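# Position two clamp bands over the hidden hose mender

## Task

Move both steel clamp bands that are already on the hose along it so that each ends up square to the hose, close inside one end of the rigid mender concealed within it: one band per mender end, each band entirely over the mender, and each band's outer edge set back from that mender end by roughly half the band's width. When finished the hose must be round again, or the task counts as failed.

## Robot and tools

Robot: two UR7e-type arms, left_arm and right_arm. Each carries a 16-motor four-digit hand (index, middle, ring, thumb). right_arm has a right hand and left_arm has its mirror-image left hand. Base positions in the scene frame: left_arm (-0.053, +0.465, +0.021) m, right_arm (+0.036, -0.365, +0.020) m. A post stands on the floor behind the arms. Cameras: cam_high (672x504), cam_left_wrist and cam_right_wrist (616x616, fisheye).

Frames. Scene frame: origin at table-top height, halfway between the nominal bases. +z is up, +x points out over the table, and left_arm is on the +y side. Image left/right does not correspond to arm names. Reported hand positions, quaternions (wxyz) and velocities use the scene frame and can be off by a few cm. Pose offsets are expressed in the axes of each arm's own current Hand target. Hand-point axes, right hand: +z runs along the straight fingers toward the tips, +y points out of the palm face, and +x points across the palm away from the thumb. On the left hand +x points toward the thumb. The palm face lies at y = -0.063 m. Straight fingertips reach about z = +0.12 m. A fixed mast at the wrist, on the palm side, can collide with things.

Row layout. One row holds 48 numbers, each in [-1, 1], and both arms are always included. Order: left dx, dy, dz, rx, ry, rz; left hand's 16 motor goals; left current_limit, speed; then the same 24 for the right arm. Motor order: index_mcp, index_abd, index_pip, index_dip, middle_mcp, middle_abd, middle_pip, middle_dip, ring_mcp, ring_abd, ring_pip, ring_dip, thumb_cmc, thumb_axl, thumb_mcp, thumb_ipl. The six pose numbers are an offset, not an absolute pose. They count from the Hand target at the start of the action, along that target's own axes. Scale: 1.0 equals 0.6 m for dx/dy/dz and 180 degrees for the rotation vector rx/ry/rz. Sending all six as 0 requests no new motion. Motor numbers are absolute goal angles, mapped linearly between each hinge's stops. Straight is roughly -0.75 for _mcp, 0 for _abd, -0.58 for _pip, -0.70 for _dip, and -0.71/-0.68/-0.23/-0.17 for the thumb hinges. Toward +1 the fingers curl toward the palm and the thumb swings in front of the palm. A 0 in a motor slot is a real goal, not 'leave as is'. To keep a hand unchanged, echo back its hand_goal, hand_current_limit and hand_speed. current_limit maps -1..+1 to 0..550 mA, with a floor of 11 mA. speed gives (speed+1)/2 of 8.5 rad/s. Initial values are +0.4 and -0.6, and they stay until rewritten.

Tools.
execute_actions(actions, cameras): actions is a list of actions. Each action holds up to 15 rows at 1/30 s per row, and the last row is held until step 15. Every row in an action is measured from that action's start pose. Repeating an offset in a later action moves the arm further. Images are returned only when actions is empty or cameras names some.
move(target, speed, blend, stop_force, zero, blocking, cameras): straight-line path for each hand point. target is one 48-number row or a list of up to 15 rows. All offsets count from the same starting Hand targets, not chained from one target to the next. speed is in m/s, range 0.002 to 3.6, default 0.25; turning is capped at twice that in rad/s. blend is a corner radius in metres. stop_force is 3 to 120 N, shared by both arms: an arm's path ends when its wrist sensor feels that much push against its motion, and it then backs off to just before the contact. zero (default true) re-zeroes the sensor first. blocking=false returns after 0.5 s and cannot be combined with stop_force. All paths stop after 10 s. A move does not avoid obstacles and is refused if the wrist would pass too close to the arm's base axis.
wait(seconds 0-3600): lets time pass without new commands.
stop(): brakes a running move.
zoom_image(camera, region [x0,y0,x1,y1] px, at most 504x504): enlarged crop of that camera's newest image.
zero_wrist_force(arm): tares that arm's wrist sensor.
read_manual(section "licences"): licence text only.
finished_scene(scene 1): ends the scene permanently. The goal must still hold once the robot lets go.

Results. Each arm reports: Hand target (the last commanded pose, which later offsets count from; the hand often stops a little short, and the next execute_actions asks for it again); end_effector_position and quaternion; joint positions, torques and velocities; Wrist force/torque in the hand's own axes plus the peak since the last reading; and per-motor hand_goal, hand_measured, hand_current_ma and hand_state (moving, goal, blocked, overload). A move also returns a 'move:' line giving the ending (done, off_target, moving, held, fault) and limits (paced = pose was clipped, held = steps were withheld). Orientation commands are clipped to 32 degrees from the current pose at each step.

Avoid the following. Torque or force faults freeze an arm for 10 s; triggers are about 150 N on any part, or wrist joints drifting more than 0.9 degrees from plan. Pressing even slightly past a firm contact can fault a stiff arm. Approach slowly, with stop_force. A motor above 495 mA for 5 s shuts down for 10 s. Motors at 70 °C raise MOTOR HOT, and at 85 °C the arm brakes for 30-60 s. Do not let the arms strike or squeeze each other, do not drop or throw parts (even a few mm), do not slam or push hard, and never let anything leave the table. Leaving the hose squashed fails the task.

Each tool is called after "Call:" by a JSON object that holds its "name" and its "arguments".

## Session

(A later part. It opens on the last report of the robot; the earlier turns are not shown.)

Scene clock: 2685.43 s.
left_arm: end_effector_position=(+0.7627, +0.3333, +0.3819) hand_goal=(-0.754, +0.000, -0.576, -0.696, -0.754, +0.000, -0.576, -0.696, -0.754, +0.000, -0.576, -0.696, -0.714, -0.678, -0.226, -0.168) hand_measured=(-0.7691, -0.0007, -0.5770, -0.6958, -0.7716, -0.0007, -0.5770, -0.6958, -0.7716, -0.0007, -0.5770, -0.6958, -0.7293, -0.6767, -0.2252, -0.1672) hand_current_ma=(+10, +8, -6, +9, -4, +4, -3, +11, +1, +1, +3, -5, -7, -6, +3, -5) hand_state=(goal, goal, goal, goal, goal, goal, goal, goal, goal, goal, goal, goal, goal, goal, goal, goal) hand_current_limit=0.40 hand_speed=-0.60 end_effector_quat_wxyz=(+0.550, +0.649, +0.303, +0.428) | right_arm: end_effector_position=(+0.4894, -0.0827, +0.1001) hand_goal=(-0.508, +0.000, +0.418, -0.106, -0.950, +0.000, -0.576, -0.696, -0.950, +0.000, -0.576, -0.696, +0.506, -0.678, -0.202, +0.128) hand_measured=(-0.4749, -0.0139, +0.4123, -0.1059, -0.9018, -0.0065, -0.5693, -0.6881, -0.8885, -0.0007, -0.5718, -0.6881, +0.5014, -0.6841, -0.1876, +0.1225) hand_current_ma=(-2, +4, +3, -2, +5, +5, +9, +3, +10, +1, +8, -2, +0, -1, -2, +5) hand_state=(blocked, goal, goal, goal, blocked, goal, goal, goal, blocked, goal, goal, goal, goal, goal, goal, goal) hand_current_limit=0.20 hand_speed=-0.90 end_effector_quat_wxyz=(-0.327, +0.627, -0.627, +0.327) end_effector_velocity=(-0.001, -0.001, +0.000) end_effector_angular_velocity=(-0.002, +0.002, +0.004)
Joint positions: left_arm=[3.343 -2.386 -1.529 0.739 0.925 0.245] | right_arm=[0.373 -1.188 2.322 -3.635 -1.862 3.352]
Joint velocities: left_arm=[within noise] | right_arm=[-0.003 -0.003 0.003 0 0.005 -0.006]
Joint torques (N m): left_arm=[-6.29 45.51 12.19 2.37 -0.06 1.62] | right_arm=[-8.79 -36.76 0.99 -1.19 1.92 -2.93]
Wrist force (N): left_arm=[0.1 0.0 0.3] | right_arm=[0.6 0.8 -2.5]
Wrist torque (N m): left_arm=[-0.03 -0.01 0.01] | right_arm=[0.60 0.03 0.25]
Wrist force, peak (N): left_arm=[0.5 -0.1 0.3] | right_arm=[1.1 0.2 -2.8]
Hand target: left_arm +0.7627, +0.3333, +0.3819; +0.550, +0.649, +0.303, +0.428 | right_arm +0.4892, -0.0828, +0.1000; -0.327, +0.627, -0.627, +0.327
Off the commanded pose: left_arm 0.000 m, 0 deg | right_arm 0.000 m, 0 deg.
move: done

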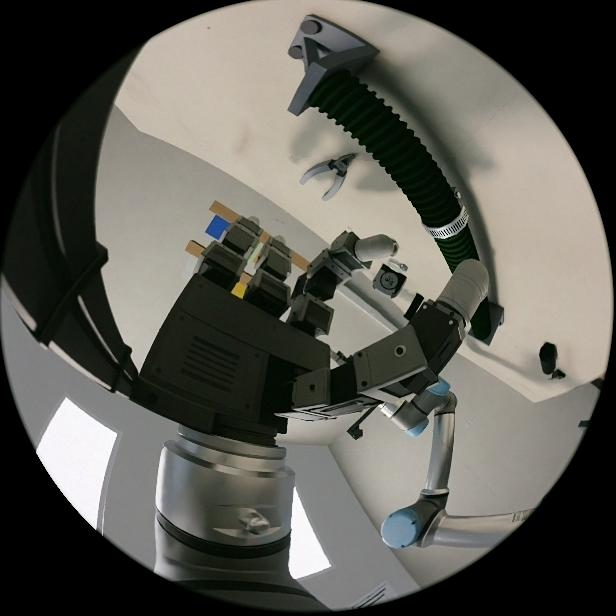

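Call:
{"name": "move", "arguments": {"target": [0,0,0,0,0,0,-0.754,0,-0.576,-0.696,-0.754,0,-0.576,-0.696,-0.754,0,-0.576,-0.696,-0.714,-0.678,-0.226,-0.168,0.4,-0.6,-0.0015,0.0605,0.0424,0,0,0,-0.507,0,0.4175,-0.106,-0.95,0,-0.576,-0.696,-0.95,0,-0.576,-0.696,0.506,-0.677,-0.202,0.1286,0.4,-0.9], "speed": 0.04, "stop_force": 5}}

Call:
{"name": "move", "arguments": {"target": [0,0,0,0,0,0,-0.754,0,-0.576,-0.696,-0.754,0,-0.576,-0.696,-0.754,0,-0.576,-0.696,-0.714,-0.678,-0.226,-0.168,0.4,-0.6,0,0,0,0,0,0,-0.25,0,0.4175,-0.106,-0.95,0,-0.576,-0.696,-0.95,0,-0.576,-0.696,0.506,-0.677,-0.03,0.1286,0.2,-0.9], "speed": 0.03}}

Call:
{"name": "move", "arguments": {"target": [0,0,0,0,0,0,-0.754,0,-0.576,-0.696,-0.754,0,-0.576,-0.696,-0.754,0,-0.576,-0.696,-0.714,-0.678,-0.226,-0.168,0.4,-0.6,0,0,0,0,0,0,0.002,0,0.553,-0.085,-0.95,0,-0.576,-0.696,-0.95,0,-0.576,-0.696,0.506,-0.677,0.242,0.3,0.4,-0.9], "speed": 0.03}}

Call:
{"name": "wait", "arguments": {"seconds": 0.5, "cameras": ["cam_right_wrist"]}}

Call:
{"name": "zoom_image", "arguments": {"camera": "cam_right_wrist", "region": [370, 200, 490, 320]}}

Call:
{"name": "move", "arguments": {"target": [0,0,0,0,0,0,-0.754,0,-0.576,-0.696,-0.754,0,-0.576,-0.696,-0.754,0,-0.576,-0.696,-0.714,-0.678,-0.226,-0.168,0.4,-0.6,-0.01,0,0,0,0,0,0.002,0,0.553,-0.085,-0.95,0,-0.576,-0.696,-0.95,0,-0.576,-0.696,0.506,-0.677,0.242,0.3,0.4,-0.9], "speed": 0.01, "cameras": ["cam_high","cam_right_wrist"]}}

Call:
{"name": "zoom_image", "arguments": {"camera": "cam_right_wrist", "region": [370, 200, 490, 320]}}

Scene clock: 2718.07 s.
left_arm: end_effector_position=(+0.7627, +0.3333, +0.3819) hand_goal=(-0.754, +0.000, -0.576, -0.696, -0.754, +0.000, -0.576, -0.696, -0.754, +0.000, -0.576, -0.696, -0.714, -0.678, -0.226, -0.168) hand_measured=(-0.7703, -0.0007, -0.5770, -0.6958, -0.7716, +0.0008, -0.5770, -0.6958, -0.7716, -0.0007, -0.5770, -0.6958, -0.7293, -0.6777, -0.2262, -0.1672) hand_current_ma=(+9, +10, -5, +12, -2, -1, -3, +4, -3, -2, +3, -7, -3, -7, +6, -5) hand_state=(goal, goal, goal, goal, goal, goal, goal, goal, goal, goal, goal, goal, goal, goal, goal, goal) hand_current_limit=0.40 hand_speed=-0.60 end_effector_quat_wxyz=(+0.550, +0.649, +0.303, +0.428) | right_arm: end_effector_position=(+0.4893, -0.0819, +0.0557) hand_goal=(-0.508, +0.000, +0.418, -0.106, -0.950, +0.000, -0.576, -0.696, -0.950, +0.000, -0.576, -0.696, +0.506, -0.678, -0.202, +0.128) hand_measured=(-0.4749, -0.0139, +0.4123, -0.1046, -0.9006, -0.0065, -0.5705, -0.6881, -0.8873, -0.0007, -0.5705, -0.6881, +0.5014, -0.6851, -0.1866, +0.1225) hand_current_ma=(+0, -2, +7, -6, +7, +6, +6, +4, +9, +4, +2, +3, +1, +3, -6, +3) hand_state=(blocked, goal, goal, goal, blocked, goal, goal, goal, blocked, goal, goal, goal, goal, goal, goal, goal) hand_current_limit=0.40 hand_speed=-0.90 end_effector_quat_wxyz=(-0.327, +0.627, -0.627, +0.327)
Joint positions: left_arm=[3.343 -2.386 -1.529 0.739 0.925 0.245] | right_arm=[0.375 -1.053 2.326 -3.773 -1.863 3.353]
Joint torques (N m): left_arm=[-6.16 45.54 12.15 2.29 0 1.52] | right_arm=[5.5 -38.43 -22.17 -1.1 -1.76 1.62]
Wrist force (N): left_arm=[0.1 0.0 0.3] | right_arm=[0.9 1.2 -2.5]
Wrist torque (N m): left_arm=[-0.05 0.00 0.02] | right_arm=[0.66 -0.03 0.19]
Wrist force, peak (N): left_arm=[0.2 -0.3 0.4] | right_arm=[0.9 1.2 -2.5]
Hand target: left_arm +0.7627, +0.3333, +0.3819; +0.550, +0.649, +0.303, +0.428 | right_arm +0.4893, -0.0819, +0.0557; -0.327, +0.627, -0.627, +0.327
Off the commanded pose: left_arm 0.000 m, 0 deg | right_arm 0.000 m, 0 deg.
move: done

Scene clock: 2719.03 s.
left_arm: end_effector_position=(+0.7627, +0.3333, +0.3819) hand_goal=(-0.754, +0.000, -0.576, -0.696, -0.754, +0.000, -0.576, -0.696, -0.754, +0.000, -0.576, -0.696, -0.714, -0.678, -0.226, -0.168) hand_measured=(-0.7703, +0.0008, -0.5770, -0.6958, -0.7716, +0.0008, -0.5770, -0.6958, -0.7703, -0.0007, -0.5770, -0.6958, -0.7293, -0.6767, -0.2252, -0.1672) hand_current_ma=(+9, +7, -5, +8, -7, +4, +0, +7, +2, -3, +1, -3, -10, -9, +5, -7) hand_state=(goal, goal, goal, goal, goal, goal, goal, goal, goal, goal, goal, goal, goal, goal, goal, goal) hand_current_limit=0.40 hand_speed=-0.60 end_effector_quat_wxyz=(+0.550, +0.649, +0.303, +0.428) | right_arm: end_effector_position=(+0.4893, -0.0819, +0.0557) hand_goal=(-0.250, +0.000, +0.418, -0.106, -0.950, +0.000, -0.576, -0.696, -0.950, +0.000, -0.576, -0.696, +0.506, -0.678, -0.030, +0.128) hand_measured=(-0.3543, -0.0139, +0.3956, -0.1084, -0.9018, -0.0065, -0.5693, -0.6881, -0.8873, -0.0007, -0.5718, -0.6881, +0.5052, -0.6809, -0.1015, +0.1120) hand_current_ma=(-50, +1, +3, -5, +6, +3, +6, +2, +10, +6, +8, -1, +1, -2, -35, +5) hand_state=(blocked, goal, blocked, goal, blocked, goal, goal, goal, blocked, goal, goal, goal, goal, goal, blocked, goal) hand_current_limit=0.20 hand_speed=-0.90 end_effector_quat_wxyz=(-0.327, +0.627, -0.627, +0.327)
Joint positions: left_arm=[3.343 -2.386 -1.529 0.739 0.925 0.245] | right_arm=[0.375 -1.053 2.326 -3.773 -1.863 3.353]
Joint torques (N m): left_arm=[-6.39 45.46 11.77 2.4 0.02 1.53] | right_arm=[0.89 -38.4 -21.67 -1.34 -0.85 0]
Wrist force (N): left_arm=[-0.1 0.0 0.2] | right_arm=[0.9 1.2 -2.3]
Wrist torque (N m): left_arm=[-0.04 0.01 0.00] | right_arm=[0.64 -0.03 0.18]
Wrist force, peak (N): left_arm=[0.1 -0.2 0.4] | right_arm=[0.7 1.3 -2.6]
Hand target: left_arm +0.7627, +0.3333, +0.3819; +0.550, +0.649, +0.303, +0.428 | right_arm +0.4893, -0.0819, +0.0557; -0.327, +0.627, -0.627, +0.327
Off the commanded pose: left_arm 0.000 m, 0 deg | right_arm 0.000 m, 0 deg.
move: done

Scene clock: 2719.87 s.
left_arm: end_effector_position=(+0.7627, +0.3333, +0.3819) hand_goal=(-0.754, +0.000, -0.576, -0.696, -0.754, +0.000, -0.576, -0.696, -0.754, +0.000, -0.576, -0.696, -0.714, -0.678, -0.226, -0.168) hand_measured=(-0.7703, +0.0008, -0.5770, -0.6958, -0.7716, -0.0007, -0.5770, -0.6958, -0.7716, +0.0008, -0.5770, -0.6958, -0.7293, -0.6777, -0.2262, -0.1672) hand_current_ma=(+9, +7, -8, +8, -2, +3, +1, +7, +3, -2, +1, -3, -8, -11, +3, -3) hand_state=(goal, goal, goal, goal, goal, goal, goal, goal, goal, goal, goal, goal, goal, goal, goal, goal) hand_current_limit=0.40 hand_speed=-0.60 end_effector_quat_wxyz=(+0.550, +0.649, +0.303, +0.428) | right_arm: end_effector_position=(+0.4893, -0.0819, +0.0557) hand_goal=(+0.002, +0.000, +0.552, -0.086, -0.950, +0.000, -0.576, -0.696, -0.950, +0.000, -0.576, -0.696, +0.506, -0.678, +0.242, +0.300) hand_measured=(-0.3555, -0.0109, +0.4021, -0.1097, -0.9018, -0.0065, -0.5693, -0.6881, -0.8873, -0.0007, -0.5705, -0.6881, +0.5278, -0.6798, -0.1045, +0.1273) hand_current_ma=(-334, +6, -63, -5, +7, +4, +7, +3, +7, +3, +7, -4, +5, -4, -338, -139) hand_state=(blocked, goal, blocked, blocked, blocked, goal, goal, goal, blocked, goal, goal, goal, blocked, goal, moving, blocked) hand_current_limit=0.40 hand_speed=-0.90 end_effector_quat_wxyz=(-0.327, +0.627, -0.627, +0.327)
Joint positions: left_arm=[3.343 -2.386 -1.529 0.739 0.925 0.245] | right_arm=[0.375 -1.053 2.326 -3.773 -1.863 3.353]
Joint torques (N m): left_arm=[-6.31 45.38 11.71 2.43 -0.13 1.69] | right_arm=[-1.49 -38.67 -22.79 -1.8 0.04 -1.32]
Wrist force (N): left_arm=[-0.1 -0.1 0.2] | right_arm=[0.6 1.0 -2.4]
Wrist torque (N m): left_arm=[-0.03 0.02 0.00] | right_arm=[0.64 0.01 0.18]
Wrist force, peak (N): left_arm=[-0.1 0.3 0.4] | right_arm=[0.5 1.1 -2.5]
Hand target: left_arm +0.7627, +0.3333, +0.3819; +0.550, +0.649, +0.303, +0.428 | right_arm +0.4893, -0.0819, +0.0557; -0.327, +0.627, -0.627, +0.327
Off the commanded pose: left_arm 0.000 m, 0 deg | right_arm 0.000 m, 0 deg.
move: done

Scene clock: 2720.37 s.
left_arm: end_effector_position=(+0.7627, +0.3333, +0.3819) hand_goal=(-0.754, +0.000, -0.576, -0.696, -0.754, +0.000, -0.576, -0.696, -0.754, +0.000, -0.576, -0.696, -0.714, -0.678, -0.226, -0.168) hand_measured=(-0.7703, +0.0008, -0.5770, -0.6971, -0.7716, -0.0007, -0.5770, -0.6958, -0.7703, -0.0007, -0.5757, -0.6958, -0.7293, -0.6777, -0.2262, -0.1672) hand_current_ma=(+8, +12, -8, +7, -6, +11, -2, +9, +1, -3, +6, -3, -9, -10, -1, -2) hand_state=(goal, goal, goal, goal, goal, goal, goal, goal, goal, goal, goal, goal, goal, goal, goal, goal) hand_current_limit=0.40 hand_speed=-0.60 end_effector_quat_wxyz=(+0.550, +0.649, +0.303, +0.428) | right_arm: end_effector_position=(+0.4893, -0.0819, +0.0557) hand_goal=(+0.002, +0.000, +0.552, -0.086, -0.950, +0.000, -0.576, -0.696, -0.950, +0.000, -0.576, -0.696, +0.506, -0.678, +0.242, +0.300) hand_measured=(-0.3543, -0.0109, +0.4021, -0.1097, -0.9006, -0.0080, -0.5705, -0.6869, -0.8873, -0.0007, -0.5718, -0.6894, +0.5278, -0.6798, -0.1055, +0.1263) hand_current_ma=(-338, +1, -65, -8, +5, +10, +5, -1, +8, +6, +6, +0, +4, -1, -389, -139) hand_state=(blocked, goal, blocked, blocked, blocked, goal, goal, goal, blocked, goal, goal, goal, blocked, goal, blocked, blocked) hand_current_limit=0.40 hand_speed=-0.90 end_effector_quat_wxyz=(-0.327, +0.627, -0.627, +0.327)
Joint positions: left_arm=[3.343 -2.386 -1.529 0.739 0.925 0.245] | right_arm=[0.375 -1.053 2.326 -3.773 -1.863 3.353]
Joint torques (N m): left_arm=[-6.06 45.73 11.76 2.42 -0.02 1.57] | right_arm=[-3.86 -38.25 -22.22 -1.99 0.48 -1.91]
Wrist force (N): left_arm=[0.2 -0.1 0.1] | right_arm=[0.6 1.0 -2.3]
Wrist torque (N m): left_arm=[-0.02 -0.02 0.02] | right_arm=[0.63 0.00 0.18]
Wrist force, peak (N): left_arm=[0.1 0.2 0.4] | right_arm=[0.7 0.9 -2.5]
Hand target: left_arm +0.7627, +0.3333, +0.3819; +0.550, +0.649, +0.303, +0.428 | right_arm +0.4893, -0.0819, +0.0557; -0.327, +0.627, -0.627, +0.327
Off the commanded pose: left_arm 0.000 m, 0 deg | right_arm 0.000 m, 0 deg.
wait: 0.50 s; at rest by 0.17 s

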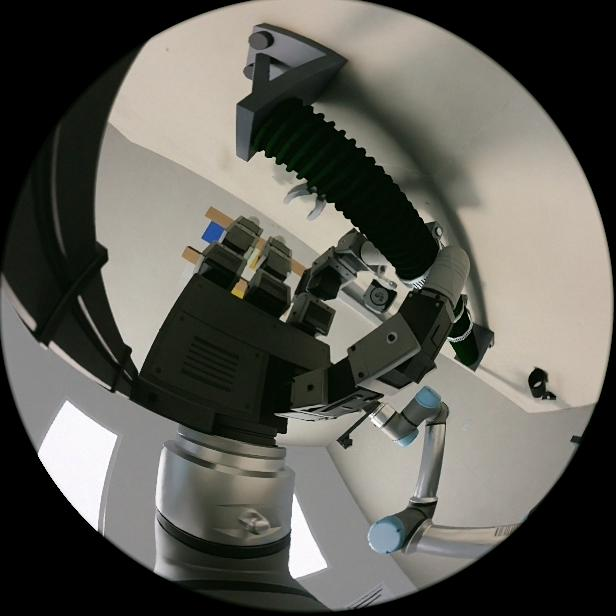

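Scaled by 4.200 from the camera's image (finer frame: 880x880).

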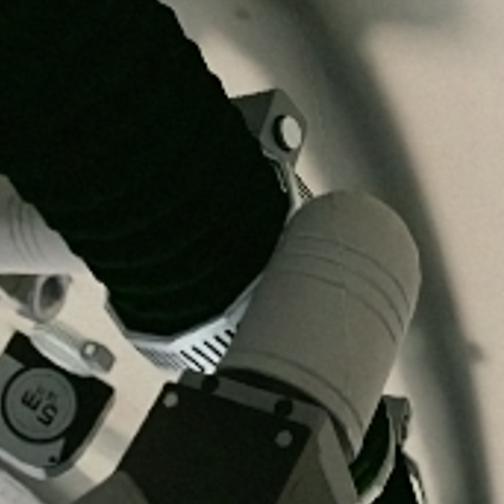

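Scene clock: 2721.20 s.
left_arm: end_effector_position=(+0.7627, +0.3333, +0.3819) hand_goal=(-0.754, +0.000, -0.576, -0.696, -0.754, +0.000, -0.576, -0.696, -0.754, +0.000, -0.576, -0.696, -0.714, -0.678, -0.226, -0.168) hand_measured=(-0.7703, +0.0008, -0.5770, -0.6958, -0.7716, +0.0008, -0.5770, -0.6958, -0.7703, +0.0008, -0.5770, -0.6958, -0.7293, -0.6777, -0.2262, -0.1681) hand_current_ma=(+6, +7, -6, +6, -1, +3, -2, +7, +1, -2, +3, -4, -8, -12, +7, -7) hand_state=(goal, goal, goal, goal, goal, goal, goal, goal, goal, goal, goal, goal, goal, goal, goal, goal) hand_current_limit=0.40 hand_speed=-0.60 end_effector_quat_wxyz=(+0.550, +0.649, +0.303, +0.428) | right_arm: end_effector_position=(+0.4893, -0.0758, +0.0557) hand_goal=(+0.002, +0.000, +0.552, -0.086, -0.950, +0.000, -0.576, -0.696, -0.950, +0.000, -0.576, -0.696, +0.506, -0.678, +0.242, +0.300) hand_measured=(-0.3555, +0.0008, +0.4021, -0.1148, -0.9018, -0.0065, -0.5705, -0.6881, -0.8873, -0.0007, -0.5705, -0.6881, +0.5504, -0.6735, -0.1045, +0.1349) hand_current_ma=(-338, +1, -62, -4, +5, +6, +7, +3, +8, +3, +4, -1, +7, +0, -390, -128) hand_state=(blocked, goal, blocked, blocked, blocked, goal, goal, goal, blocked, goal, goal, goal, blocked, goal, blocked, blocked) hand_current_limit=0.40 hand_speed=-0.90 end_effector_quat_wxyz=(-0.327, +0.627, -0.627, +0.327)
Joint positions: left_arm=[3.343 -2.386 -1.529 0.739 0.925 0.245] | right_arm=[0.39 -1.05 2.316 -3.763 -1.875 3.362]
Joint torques (N m): left_arm=[-6.23 45.47 11.52 2.43 -0.08 1.62] | right_arm=[-3.02 -26.35 -15.22 -1.88 -0.6 1.64]
Wrist force (N): left_arm=[-0.1 0.2 0.1] | right_arm=[1.4 -0.1 -2.6]
Wrist torque (N m): left_arm=[-0.01 0.01 0.00] | right_arm=[0.58 0.01 0.15]
Wrist force, peak (N): left_arm=[0.3 -0.2 0.3] | right_arm=[2.3 1.2 -3.4]
Hand target: left_arm +0.7627, +0.3333, +0.3819; +0.550, +0.649, +0.303, +0.428 | right_arm +0.4893, -0.0759, +0.0557; -0.327, +0.627, -0.627, +0.327
Off the commanded pose: left_arm 0.000 m, 0 deg | right_arm 0.000 m, 0 deg.
move: done

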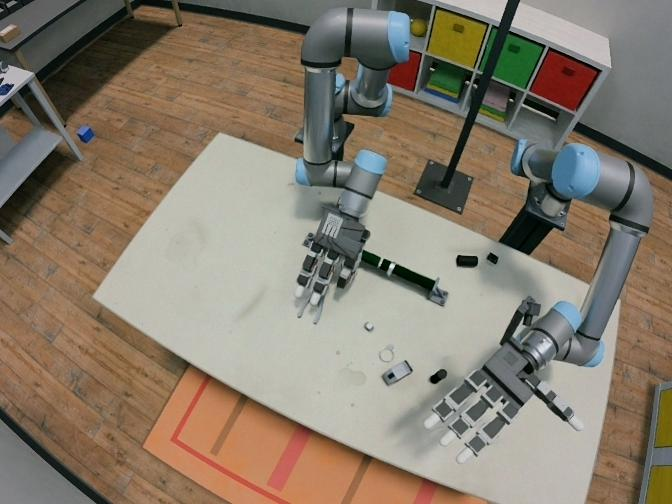

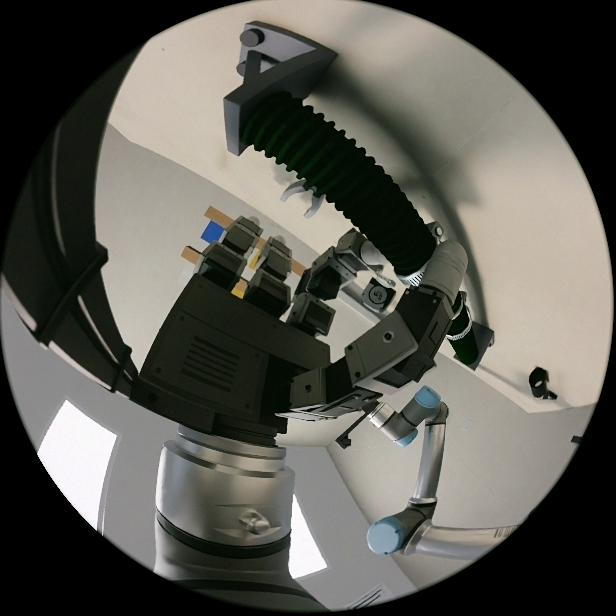

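Scaled by 4.200 from the camera's image (finer frame: 880x880).

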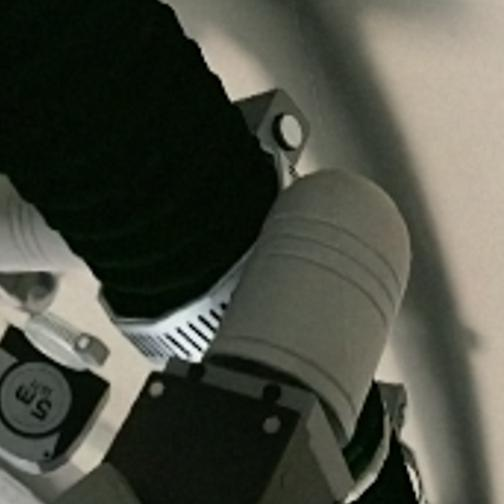

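Call:
{"name": "move", "arguments": {"target": [0,0,0,0,0,0,-0.754,0,-0.576,-0.696,-0.754,0,-0.576,-0.696,-0.754,0,-0.576,-0.696,-0.714,-0.678,-0.226,-0.168,0.4,-0.6,-0.01,0,0,0,0,0,0.002,0,0.553,-0.085,-0.95,0,-0.576,-0.696,-0.95,0,-0.576,-0.696,0.506,-0.677,0.242,0.3,0.4,-0.9], "speed": 0.01, "cameras": ["cam_right_wrist"]}}

Call:
{"name": "zoom_image", "arguments": {"camera": "cam_right_wrist", "region": [370, 200, 490, 320]}}

Call:
{"name": "move", "arguments": {"target": [0,0,0,0,0,0,-0.754,0,-0.576,-0.696,-0.754,0,-0.576,-0.696,-0.754,0,-0.576,-0.696,-0.714,-0.678,-0.226,-0.168,0.4,-0.6,-0.008,0,0,0,0,0,0.002,0,0.553,-0.085,-0.95,0,-0.576,-0.696,-0.95,0,-0.576,-0.696,0.506,-0.677,0.242,0.3,0.4,-0.9], "speed": 0.01, "cameras": ["cam_high","cam_right_wrist"]}}

Call:
{"name": "zoom_image", "arguments": {"camera": "cam_right_wrist", "region": [370, 200, 490, 320]}}

Call:
{"name": "zoom_image", "arguments": {"camera": "cam_high", "region": [345, 225, 415, 285]}}

Scene clock: 2741.90 s.
left_arm: end_effector_position=(+0.7627, +0.3333, +0.3819) hand_goal=(-0.754, +0.000, -0.576, -0.696, -0.754, +0.000, -0.576, -0.696, -0.754, +0.000, -0.576, -0.696, -0.714, -0.678, -0.226, -0.168) hand_measured=(-0.7703, -0.0007, -0.5770, -0.6958, -0.7716, +0.0008, -0.5770, -0.6958, -0.7716, +0.0008, -0.5770, -0.6958, -0.7293, -0.6777, -0.2262, -0.1681) hand_current_ma=(+4, +9, -4, +5, -5, +0, +0, +10, +1, -2, +4, -4, -4, -6, +4, -3) hand_state=(goal, goal, goal, goal, goal, goal, goal, goal, goal, goal, goal, goal, goal, goal, goal, goal) hand_current_limit=0.40 hand_speed=-0.60 end_effector_quat_wxyz=(+0.550, +0.649, +0.303, +0.428) | right_arm: end_effector_position=(+0.4893, -0.0698, +0.0557) hand_goal=(+0.002, +0.000, +0.552, -0.086, -0.950, +0.000, -0.576, -0.696, -0.950, +0.000, -0.576, -0.696, +0.506, -0.678, +0.242, +0.300) hand_measured=(-0.3543, +0.0198, +0.4033, -0.1148, -0.9018, -0.0080, -0.5693, -0.6881, -0.8885, -0.0007, -0.5705, -0.6894, +0.5881, -0.6598, -0.1045, +0.1368) hand_current_ma=(-337, +2, -60, -11, +6, +6, +7, +1, +10, +2, +8, +3, +28, +1, -390, -123) hand_state=(blocked, goal, blocked, blocked, blocked, goal, goal, goal, blocked, goal, goal, goal, blocked, goal, blocked, blocked) hand_current_limit=0.40 hand_speed=-0.90 end_effector_quat_wxyz=(-0.327, +0.627, -0.627, +0.327)
Joint positions: left_arm=[3.343 -2.386 -1.529 0.739 0.925 0.245] | right_arm=[0.404 -1.047 2.305 -3.753 -1.886 3.371]
Joint torques (N m): left_arm=[-5.99 45.44 12.01 2.45 -0.1 1.59] | right_arm=[-3.66 -26.46 -15.41 -2.11 -0.72 2.04]
Wrist force (N): left_arm=[0.1 0.2 0.2] | right_arm=[2.9 -0.2 -3.8]
Wrist torque (N m): left_arm=[-0.02 -0.01 0.02] | right_arm=[0.57 0.02 0.06]
Wrist force, peak (N): left_arm=[0.0 -0.3 0.4] | right_arm=[4.6 -0.4 -3.5]
Hand target: left_arm +0.7627, +0.3333, +0.3819; +0.550, +0.649, +0.303, +0.428 | right_arm +0.4893, -0.0699, +0.0557; -0.327, +0.627, -0.627, +0.327
Off the commanded pose: left_arm 0.000 m, 0 deg | right_arm 0.000 m, 0 deg.
move: done

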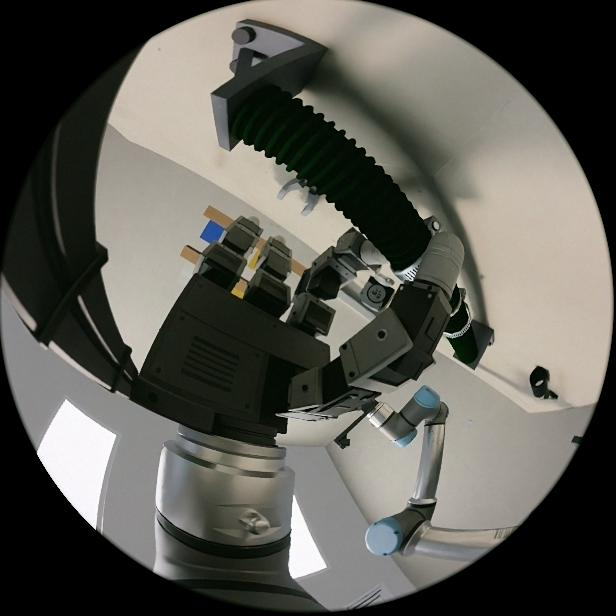

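Scaled by 4.200 from the camera's image (finer frame: 880x880).

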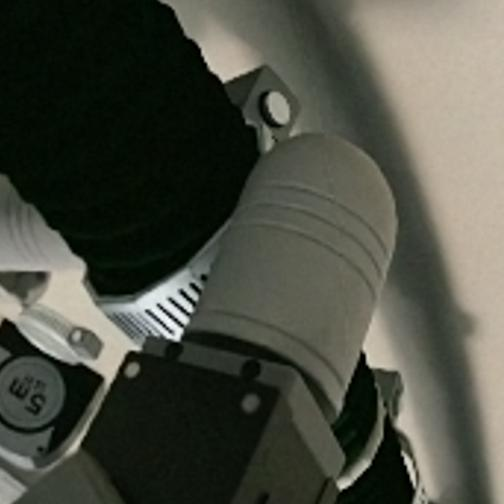

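Scene clock: 2742.60 s.
left_arm: end_effector_position=(+0.7627, +0.3333, +0.3819) hand_goal=(-0.754, +0.000, -0.576, -0.696, -0.754, +0.000, -0.576, -0.696, -0.754, +0.000, -0.576, -0.696, -0.714, -0.678, -0.226, -0.168) hand_measured=(-0.7703, -0.0007, -0.5770, -0.6958, -0.7716, +0.0008, -0.5770, -0.6958, -0.7703, -0.0007, -0.5770, -0.6958, -0.7293, -0.6777, -0.2252, -0.1681) hand_current_ma=(+8, +5, -2, +10, -3, +6, -3, +9, +5, -3, +1, -7, -9, -10, +5, -4) hand_state=(goal, goal, goal, goal, goal, goal, goal, goal, goal, goal, goal, goal, goal, goal, goal, goal) hand_current_limit=0.40 hand_speed=-0.60 end_effector_quat_wxyz=(+0.550, +0.649, +0.303, +0.428) | right_arm: end_effector_position=(+0.4893, -0.0650, +0.0557) hand_goal=(+0.002, +0.000, +0.552, -0.086, -0.950, +0.000, -0.576, -0.696, -0.950, +0.000, -0.576, -0.696, +0.506, -0.678, +0.242, +0.300) hand_measured=(-0.3410, +0.0184, +0.4033, -0.1148, -0.9006, -0.0080, -0.5693, -0.6881, -0.8873, -0.0007, -0.5718, -0.6881, +0.6170, -0.6493, -0.1045, +0.1368) hand_current_ma=(-317, -3, -61, -11, +5, +8, +7, +1, +8, +9, +6, +1, +42, +8, -390, -126) hand_state=(blocked, goal, blocked, blocked, blocked, goal, goal, goal, blocked, goal, goal, goal, blocked, blocked, blocked, blocked) hand_current_limit=0.40 hand_speed=-0.90 end_effector_quat_wxyz=(-0.327, +0.627, -0.627, +0.327)
Joint positions: left_arm=[3.343 -2.386 -1.529 0.739 0.925 0.245] | right_arm=[0.415 -1.044 2.297 -3.745 -1.895 3.379]
Joint torques (N m): left_arm=[-6 45.54 12.05 2.47 -0.05 1.64] | right_arm=[-2.37 -28.44 -15.97 -2.4 -0.65 2.11]
Wrist force (N): left_arm=[0.1 0.0 -0.2] | right_arm=[3.3 1.2 -3.8]
Wrist torque (N m): left_arm=[0.00 -0.02 0.02] | right_arm=[0.64 -0.03 0.06]
Wrist force, peak (N): left_arm=[0.2 0.1 0.3] | right_arm=[3.4 -0.1 -4.1]
Hand target: left_arm +0.7627, +0.3333, +0.3819; +0.550, +0.649, +0.303, +0.428 | right_arm +0.4893, -0.0651, +0.0557; -0.327, +0.627, -0.627, +0.327
Off the commanded pose: left_arm 0.000 m, 0 deg | right_arm 0.000 m, 0 deg.
move: done

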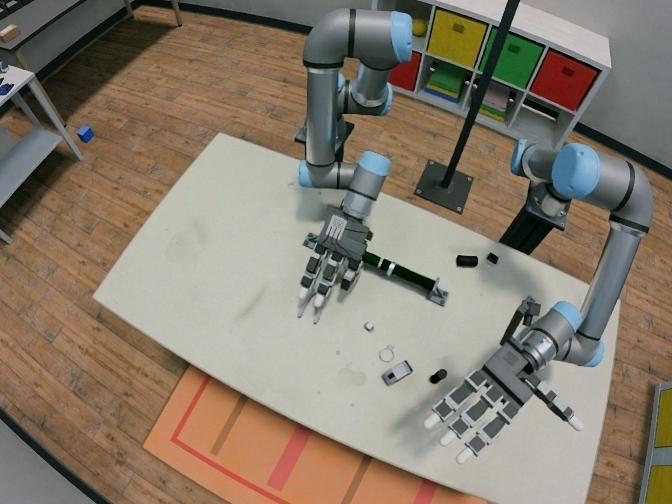

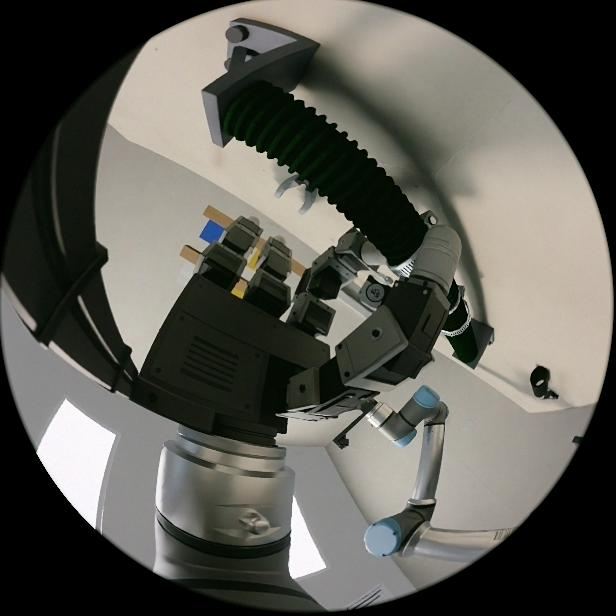

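Scaled by 4.200 from the camera's image (finer frame: 880x880).

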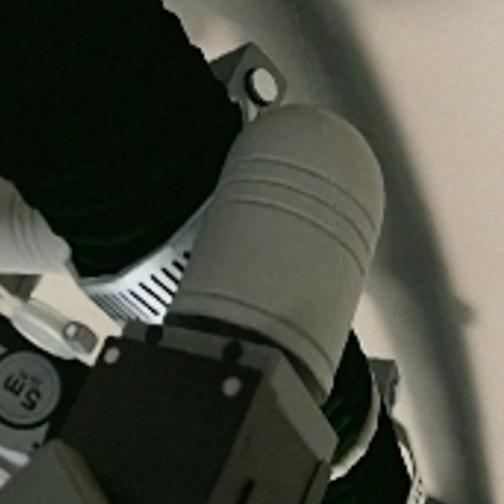

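Scaled by 7.200 from the camera's image (finer frame: 960x720).

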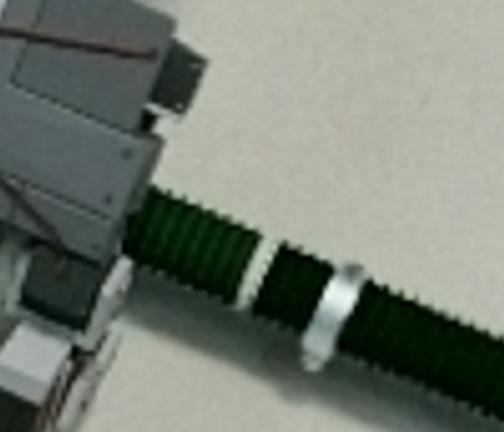

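Call:
{"name": "move", "arguments": {"target": [[0,0,0,0,0,0,-0.754,0,-0.576,-0.696,-0.754,0,-0.576,-0.696,-0.754,0,-0.576,-0.696,-0.714,-0.678,-0.226,-0.168,0.4,-0.6,0,0,0,0,0,0,-0.25,0,0.4175,-0.106,-0.95,0,-0.576,-0.696,-0.95,0,-0.576,-0.696,0.506,-0.677,-0.03,0.1286,0.2,-0.9],[0,0,0,0,0,0,-0.754,0,-0.576,-0.696,-0.754,0,-0.576,-0.696,-0.754,0,-0.576,-0.696,-0.714,-0.678,-0.226,-0.168,0.4,-0.6,0,0,0,0,0,0,-0.507,0,0.4175,-0.106,-0.95,0,-0.576,-0.696,-0.95,0,-0.576,-0.696,0.506,-0.677,-0.202,0.1286,0.2,-0.9]], "speed": 0.05, "cameras": ["cam_right_wrist"]}}

Call:
{"name": "zoom_image", "arguments": {"camera": "cam_right_wrist", "region": [370, 200, 490, 320]}}

Call:
{"name": "move", "arguments": {"target": [[0,0,0,0,0,0,-0.754,0,-0.576,-0.696,-0.754,0,-0.576,-0.696,-0.754,0,-0.576,-0.696,-0.714,-0.678,-0.226,-0.168,0.4,-0.6,0,-0.0956,-0.0669,0,0,0,-0.507,0,0.4175,-0.106,-0.95,0,-0.576,-0.696,-0.95,0,-0.576,-0.696,0.506,-0.677,-0.202,0.1286,0.2,-0.9],[0,0,0,0,0,0,-0.754,0,-0.576,-0.696,-0.754,0,-0.576,-0.696,-0.754,0,-0.576,-0.696,-0.714,-0.678,-0.226,-0.168,0.4,-0.6,0.02,-0.01,-0.19,0,0,0,-0.507,0,0.4175,-0.106,-0.95,0,-0.576,-0.696,-0.95,0,-0.576,-0.696,0.506,-0.677,-0.202,0.1286,0.2,-0.9]], "speed": 0.08, "cameras": ["cam_high","cam_right_wrist"]}}

Call:
{"name": "zoom_image", "arguments": {"camera": "cam_right_wrist", "region": [330, 120, 450, 240]}}

Call:
{"name": "zoom_image", "arguments": {"camera": "cam_high", "region": [345, 225, 415, 285]}}

Scene clock: 2785.23 s.
left_arm: end_effector_position=(+0.7627, +0.3333, +0.3819) hand_goal=(-0.754, +0.000, -0.576, -0.696, -0.754, +0.000, -0.576, -0.696, -0.754, +0.000, -0.576, -0.696, -0.714, -0.678, -0.226, -0.168) hand_measured=(-0.7703, -0.0007, -0.5770, -0.6958, -0.7716, -0.0007, -0.5770, -0.6958, -0.7703, +0.0008, -0.5770, -0.6958, -0.7293, -0.6777, -0.2252, -0.1681) hand_current_ma=(+10, +9, -6, +10, -3, +0, -2, +8, +2, -3, +4, -4, -6, -12, +5, -3) hand_state=(goal, goal, goal, goal, goal, goal, goal, goal, goal, goal, goal, goal, goal, goal, goal, goal) hand_current_limit=0.40 hand_speed=-0.60 end_effector_quat_wxyz=(+0.550, +0.649, +0.303, +0.428) | right_arm: end_effector_position=(+0.4893, -0.0651, +0.0557) hand_goal=(-0.508, +0.000, +0.418, -0.106, -0.950, +0.000, -0.576, -0.696, -0.950, +0.000, -0.576, -0.696, +0.506, -0.678, -0.202, +0.128) hand_measured=(-0.4737, +0.0169, +0.3995, -0.1110, -0.9018, -0.0065, -0.5693, -0.6881, -0.8885, -0.0021, -0.5705, -0.6881, +0.5165, -0.6704, -0.1866, +0.1215) hand_current_ma=(-4, +4, +3, -3, +6, +5, +7, +2, +7, +6, +4, +1, +1, +2, -1, +2) hand_state=(blocked, goal, goal, goal, blocked, goal, goal, goal, blocked, goal, goal, goal, goal, goal, goal, goal) hand_current_limit=0.20 hand_speed=-0.90 end_effector_quat_wxyz=(-0.327, +0.627, -0.627, +0.327)
Joint positions: left_arm=[3.343 -2.386 -1.529 0.739 0.925 0.245] | right_arm=[0.415 -1.044 2.297 -3.745 -1.895 3.379]
Joint torques (N m): left_arm=[-6.01 45.47 11.96 2.47 -0.07 1.65] | right_arm=[-6.32 -36.7 2.09 -3.71 0.92 -2.68]
Wrist force (N): left_arm=[-0.1 0.1 0.1] | right_arm=[0.2 1.1 -2.3]
Wrist torque (N m): left_arm=[-0.01 0.02 0.00] | right_arm=[0.61 0.09 0.14]
Wrist force, peak (N): left_arm=[0.0 0.1 0.5] | right_arm=[2.4 -0.7 -4.9]
Hand target: left_arm +0.7627, +0.3333, +0.3819; +0.550, +0.649, +0.303, +0.428 | right_arm +0.4893, -0.0651, +0.0557; -0.327, +0.627, -0.627, +0.327
Off the commanded pose: left_arm 0.000 m, 0 deg | right_arm 0.000 m, 0 deg.
move: done

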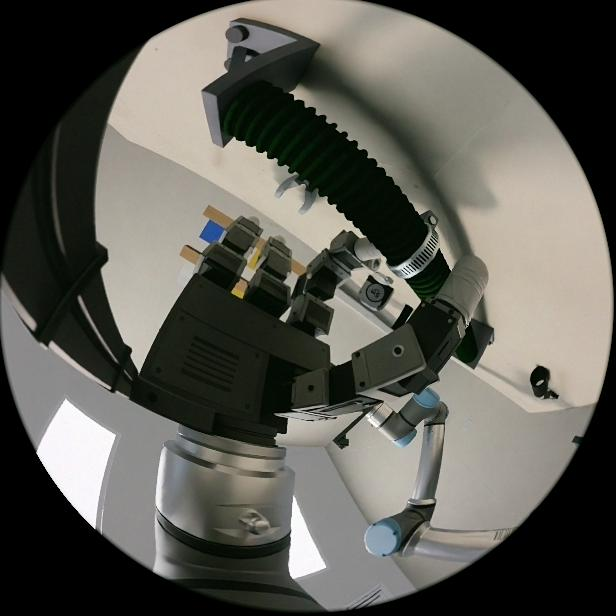

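Scaled by 4.200 from the camera's image (finer frame: 880x880).

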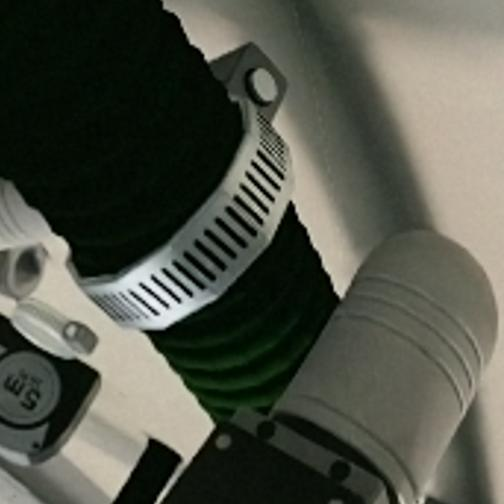

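Scene clock: 2787.73 s.
left_arm: end_effector_position=(+0.7627, +0.3333, +0.3819) hand_goal=(-0.754, +0.000, -0.576, -0.696, -0.754, +0.000, -0.576, -0.696, -0.754, +0.000, -0.576, -0.696, -0.714, -0.678, -0.226, -0.168) hand_measured=(-0.7703, +0.0008, -0.5770, -0.6958, -0.7716, -0.0007, -0.5770, -0.6958, -0.7703, -0.0007, -0.5757, -0.6958, -0.7293, -0.6767, -0.2262, -0.1681) hand_current_ma=(+5, +5, -8, +4, -9, +1, +1, +14, -3, -3, -1, -6, -6, -5, -1, -5) hand_state=(goal, goal, goal, goal, goal, goal, goal, goal, goal, goal, goal, goal, goal, goal, goal, goal) hand_current_limit=0.40 hand_speed=-0.60 end_effector_quat_wxyz=(+0.550, +0.649, +0.303, +0.428) | right_arm: end_effector_position=(+0.3992, -0.0771, +0.1260) hand_goal=(-0.508, +0.000, +0.418, -0.106, -0.950, +0.000, -0.576, -0.696, -0.950, +0.000, -0.576, -0.696, +0.506, -0.678, -0.202, +0.128) hand_measured=(-0.4761, +0.0154, +0.4021, -0.1110, -0.9018, -0.0065, -0.5693, -0.6894, -0.8873, -0.0007, -0.5718, -0.6881, +0.5165, -0.6714, -0.1876, +0.1215) hand_current_ma=(-1, +1, +4, -7, +9, +6, +6, +3, +5, +1, +6, +1, +4, +0, -1, +4) hand_state=(blocked, goal, goal, goal, blocked, goal, goal, goal, blocked, goal, goal, goal, goal, goal, goal, goal) hand_current_limit=0.20 hand_speed=-0.90 end_effector_quat_wxyz=(-0.327, +0.627, -0.627, +0.327) end_effector_velocity=(+0.002, +0.001, +0.000) end_effector_angular_velocity=(+0.001, +0.000, +0.003)
Joint positions: left_arm=[3.343 -2.386 -1.529 0.739 0.925 0.245] | right_arm=[0.491 -1.375 2.481 -3.581 -1.956 3.428]
Joint velocities: left_arm=[within noise] | right_arm=[-0.001 0.003 -0.006 0.001 0.004 -0.002]
Joint torques (N m): left_arm=[-6.35 45.61 11.96 2.51 0.01 1.7] | right_arm=[-8.56 -13.59 -25.45 -0.93 1.93 -2.74]
Wrist force (N): left_arm=[0.0 0.3 0.2] | right_arm=[0.6 0.7 -2.2]
Wrist torque (N m): left_arm=[0.01 0.00 -0.01] | right_arm=[0.53 0.05 0.18]
Wrist force, peak (N): left_arm=[0.2 -0.3 0.3] | right_arm=[0.8 1.2 -2.9]
Hand target: left_arm +0.7627, +0.3333, +0.3819; +0.550, +0.649, +0.303, +0.428 | right_arm +0.3993, -0.0771, +0.1260; -0.327, +0.627, -0.627, +0.327
Off the commanded pose: left_arm 0.000 m, 0 deg | right_arm 0.000 m, 0 deg.
move: done

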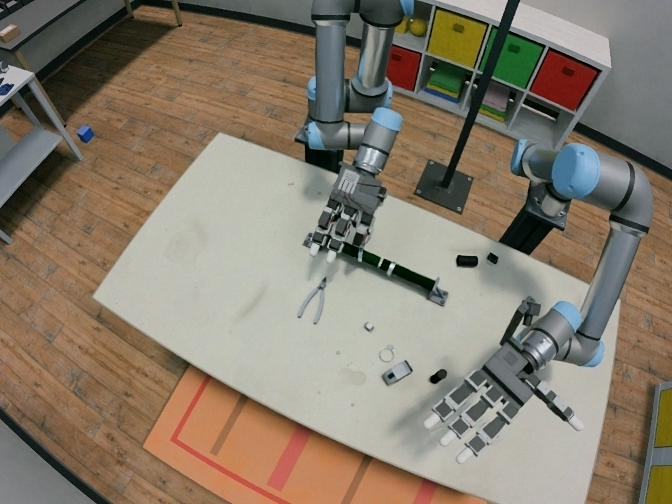

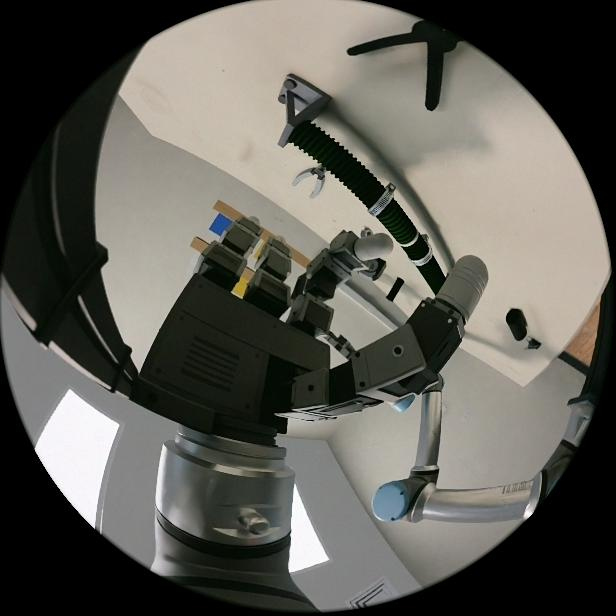

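Scaled by 4.200 from the camera's image (finer frame: 880x880).

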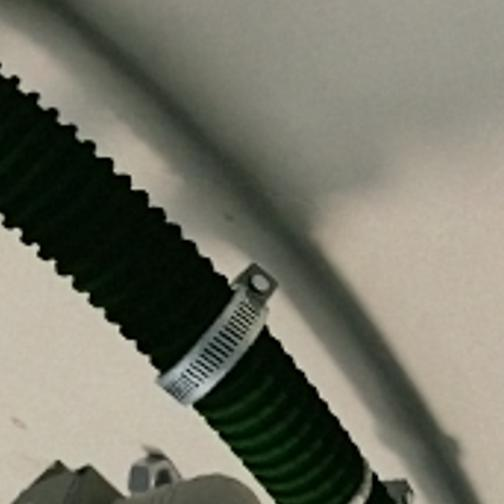

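Scaled by 7.200 from the camera's image (finer frame: 960x720).

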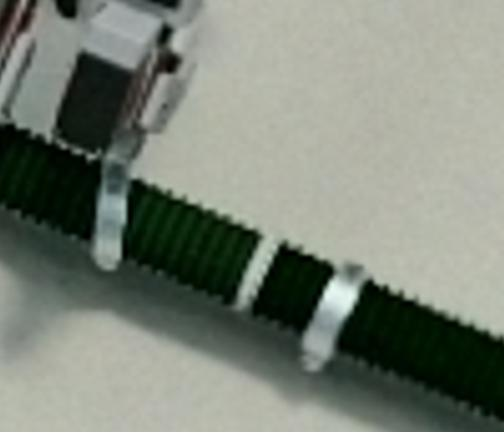

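Call:
{"name": "execute_actions", "arguments": {"actions": [], "cameras": ["all"]}}

Call:
{"name": "zoom_image", "arguments": {"camera": "cam_high", "region": [345, 225, 415, 285]}}

Call:
{"name": "zoom_image", "arguments": {"camera": "cam_right_wrist", "region": [150, 250, 500, 600]}}

Scene clock: 2912.23 s.
left_arm: end_effector_position=(+0.7627, +0.3333, +0.3819) hand_goal=(-0.754, +0.000, -0.576, -0.696, -0.754, +0.000, -0.576, -0.696, -0.754, +0.000, -0.576, -0.696, -0.714, -0.678, -0.226, -0.168) hand_measured=(-0.7691, -0.0007, -0.5770, -0.6958, -0.7716, -0.0007, -0.5770, -0.6958, -0.7716, -0.0007, -0.5770, -0.6958, -0.7293, -0.6777, -0.2262, -0.1681) hand_current_ma=(+10, +5, -5, +6, +0, +2, -2, +7, -1, -3, +2, -3, -5, -12, +0, -7) hand_state=(goal, goal, goal, goal, goal, goal, goal, goal, goal, goal, goal, goal, goal, goal, goal, goal) hand_current_limit=0.40 hand_speed=-0.60 end_effector_quat_wxyz=(+0.550, +0.649, +0.303, +0.428) | right_arm: end_effector_position=(+0.3993, -0.0771, +0.1260) hand_goal=(-0.508, +0.000, +0.418, -0.106, -0.950, +0.000, -0.576, -0.696, -0.950, +0.000, -0.576, -0.696, +0.506, -0.678, -0.202, +0.128) hand_measured=(-0.4749, +0.0154, +0.4008, -0.1097, -0.9018, -0.0051, -0.5693, -0.6894, -0.8873, +0.0008, -0.5718, -0.6894, +0.5165, -0.6714, -0.1876, +0.1225) hand_current_ma=(-4, +4, +1, -3, +6, +5, +5, +1, +10, -2, +0, +0, +5, -1, -6, +2) hand_state=(blocked, goal, goal, goal, blocked, goal, goal, goal, blocked, goal, goal, goal, goal, goal, goal, goal) hand_current_limit=0.20 hand_speed=-0.90 end_effector_quat_wxyz=(-0.327, +0.627, -0.627, +0.327)
Joint positions: left_arm=[3.343 -2.386 -1.529 0.739 0.925 0.245] | right_arm=[0.491 -1.375 2.481 -3.581 -1.955 3.428]
Joint velocities: within noise
Joint torques (N m): left_arm=[-6.07 45.86 11.66 2.52 -0.06 1.69] | right_arm=[-8.97 -13.9 -26.06 -0.95 1.79 -2.7]
Motor temperatures (°C): left_arm=[30 28 30 34 32 35] | right_arm=[27 29 31 33 35 35]
Wrist force (N): left_arm=[0.2 0.0 0.0] | right_arm=[0.6 0.9 -2.1]
Wrist torque (N m): left_arm=[-0.01 -0.03 0.02] | right_arm=[0.55 0.05 0.23]
Wrist force, peak (N): left_arm=[0.3 -0.2 0.2] | right_arm=[0.7 0.9 -2.4]
Hand target: left_arm +0.7627, +0.3333, +0.3819; +0.550, +0.649, +0.303, +0.428 | right_arm +0.3993, -0.0771, +0.1260; -0.327, +0.627, -0.627, +0.327
Off the commanded pose: left_arm 0.000 m, 0 deg | right_arm 0.000 m, 0 deg.

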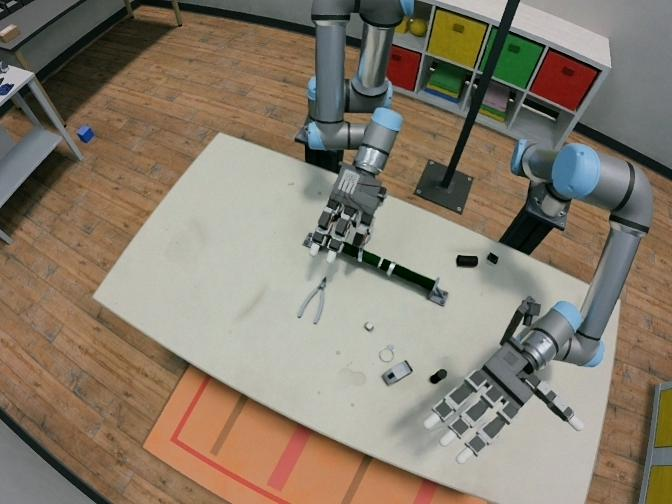

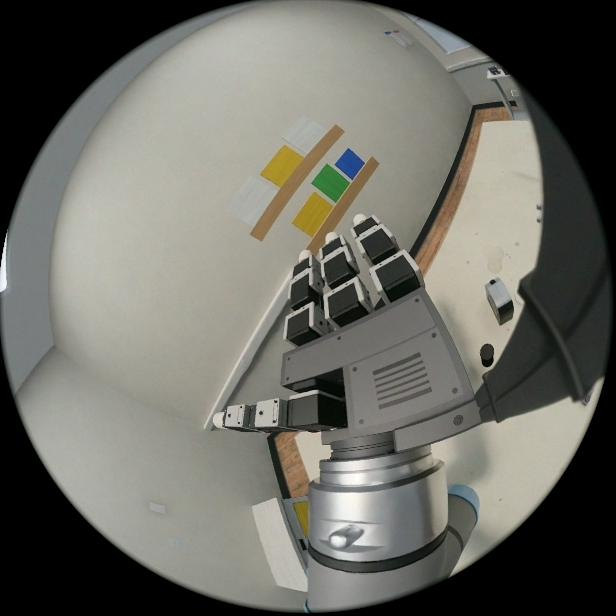

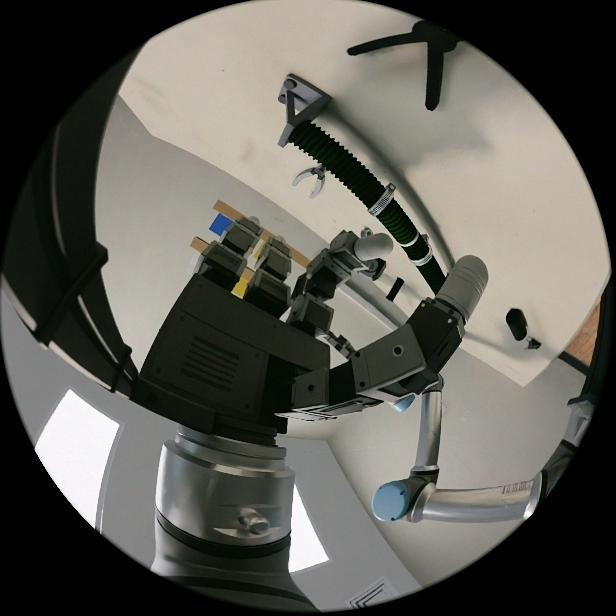

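Scaled by 7.200 from the camera's image (finer frame: 960x720).

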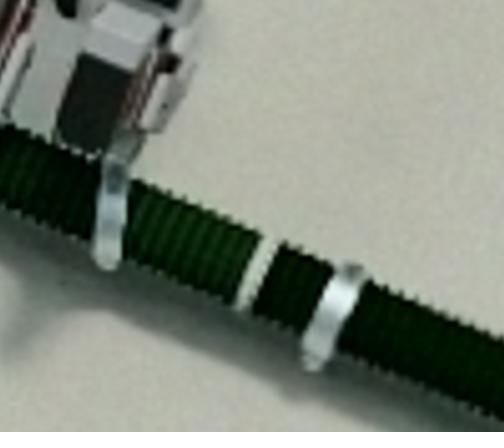

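Scaled by 1.440 from the camera's image (finer frame: 880x880).

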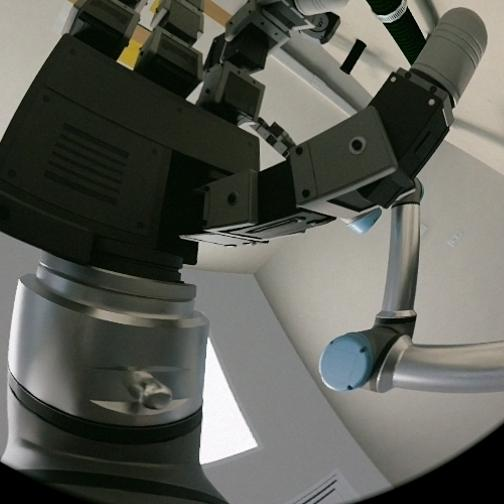

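Call:
{"name": "zoom_image", "arguments": {"camera": "cam_right_wrist", "region": [350, 160, 470, 280]}}

Scaled by 4.200 from the camera's image (finer frame: 880x880).

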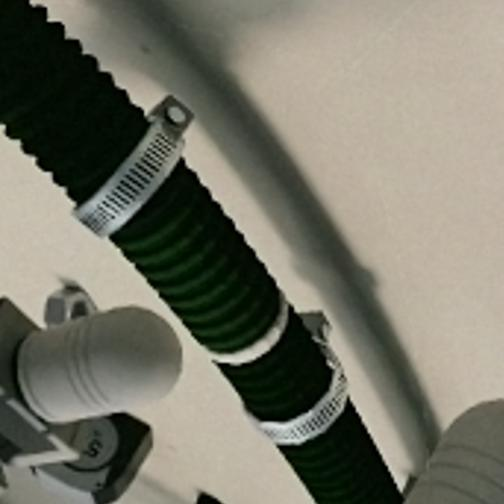

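Call:
{"name": "move", "arguments": {"target": [0,0,0,0,0,0,-0.754,0,-0.576,-0.696,-0.754,0,-0.576,-0.696,-0.754,0,-0.576,-0.696,-0.714,-0.678,-0.226,-0.168,0.4,-0.6,0,-0.0515,-0.0304,0,0,0,-0.507,0,0.4175,-0.106,-0.95,0,-0.576,-0.696,-0.95,0,-0.576,-0.696,0.506,-0.677,-0.202,0.1286,0.2,-0.9], "speed": 0.2, "cameras": ["cam_high","cam_right_wrist"]}}

Scene clock: 3018.20 s.
left_arm: end_effector_position=(+0.7627, +0.3333, +0.3819) hand_goal=(-0.754, +0.000, -0.576, -0.696, -0.754, +0.000, -0.576, -0.696, -0.754, +0.000, -0.576, -0.696, -0.714, -0.678, -0.226, -0.168) hand_measured=(-0.7703, +0.0008, -0.5770, -0.6971, -0.7716, -0.0007, -0.5770, -0.6958, -0.7716, -0.0007, -0.5770, -0.6958, -0.7293, -0.6777, -0.2262, -0.1681) hand_current_ma=(+11, +8, -8, +11, +0, +0, -2, +8, +1, -7, +4, -3, -6, -8, +2, -4) hand_state=(goal, goal, goal, goal, goal, goal, goal, goal, goal, goal, goal, goal, goal, goal, goal, goal) hand_current_limit=0.40 hand_speed=-0.60 end_effector_quat_wxyz=(+0.550, +0.649, +0.303, +0.428) | right_arm: end_effector_position=(+0.4022, -0.0771, +0.1617) hand_goal=(-0.508, +0.000, +0.418, -0.106, -0.950, +0.000, -0.576, -0.696, -0.950, +0.000, -0.576, -0.696, +0.506, -0.678, -0.202, +0.128) hand_measured=(-0.4761, +0.0154, +0.4021, -0.1110, -0.9006, -0.0065, -0.5705, -0.6881, -0.8873, -0.0021, -0.5718, -0.6894, +0.5165, -0.6714, -0.1866, +0.1215) hand_current_ma=(-2, +1, +6, -8, +4, +5, +6, +4, +7, +2, +8, +0, +2, +5, -3, +7) hand_state=(blocked, goal, goal, goal, blocked, goal, goal, goal, blocked, goal, goal, goal, goal, goal, goal, goal) hand_current_limit=0.20 hand_speed=-0.90 end_effector_quat_wxyz=(-0.327, +0.627, -0.627, +0.327)
Joint positions: left_arm=[3.343 -2.386 -1.529 0.739 0.925 0.245] | right_arm=[0.487 -1.486 2.447 -3.437 -1.952 3.426]
Joint torques (N m): left_arm=[-6.48 45.63 12.21 2.53 0.04 1.76] | right_arm=[5.51 -27.17 -2.95 -1.48 -0.72 2.85]
Wrist force (N): left_arm=[-0.1 0.4 0.1] | right_arm=[0.5 0.9 -2.3]
Wrist torque (N m): left_arm=[0.03 0.02 -0.01] | right_arm=[0.57 0.08 0.22]
Wrist force, peak (N): left_arm=[-0.1 0.5 0.1] | right_arm=[0.4 -1.1 -3.6]
Hand target: left_arm +0.7627, +0.3333, +0.3819; +0.550, +0.649, +0.303, +0.428 | right_arm +0.4021, -0.0771, +0.1617; -0.327, +0.627, -0.627, +0.327
Off the commanded pose: left_arm 0.000 m, 0 deg | right_arm 0.000 m, 0 deg.
move: done

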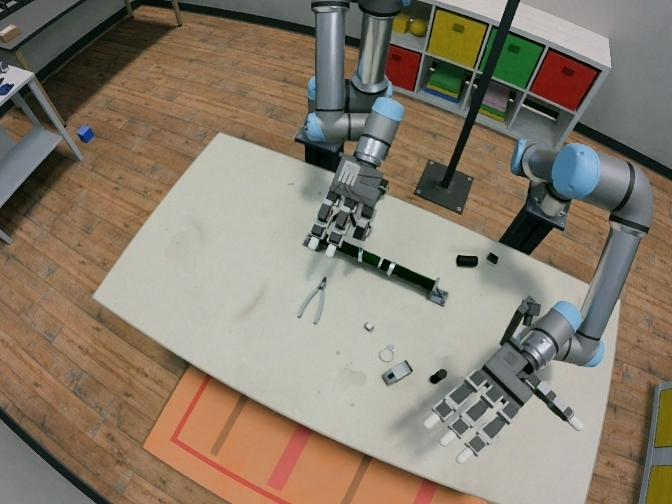

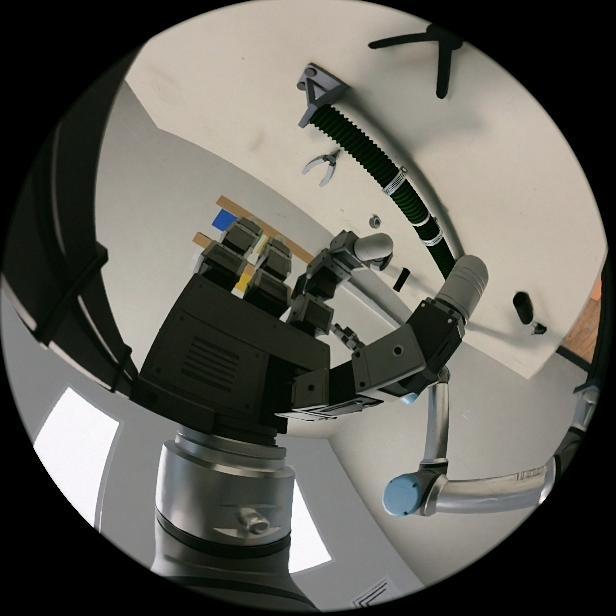

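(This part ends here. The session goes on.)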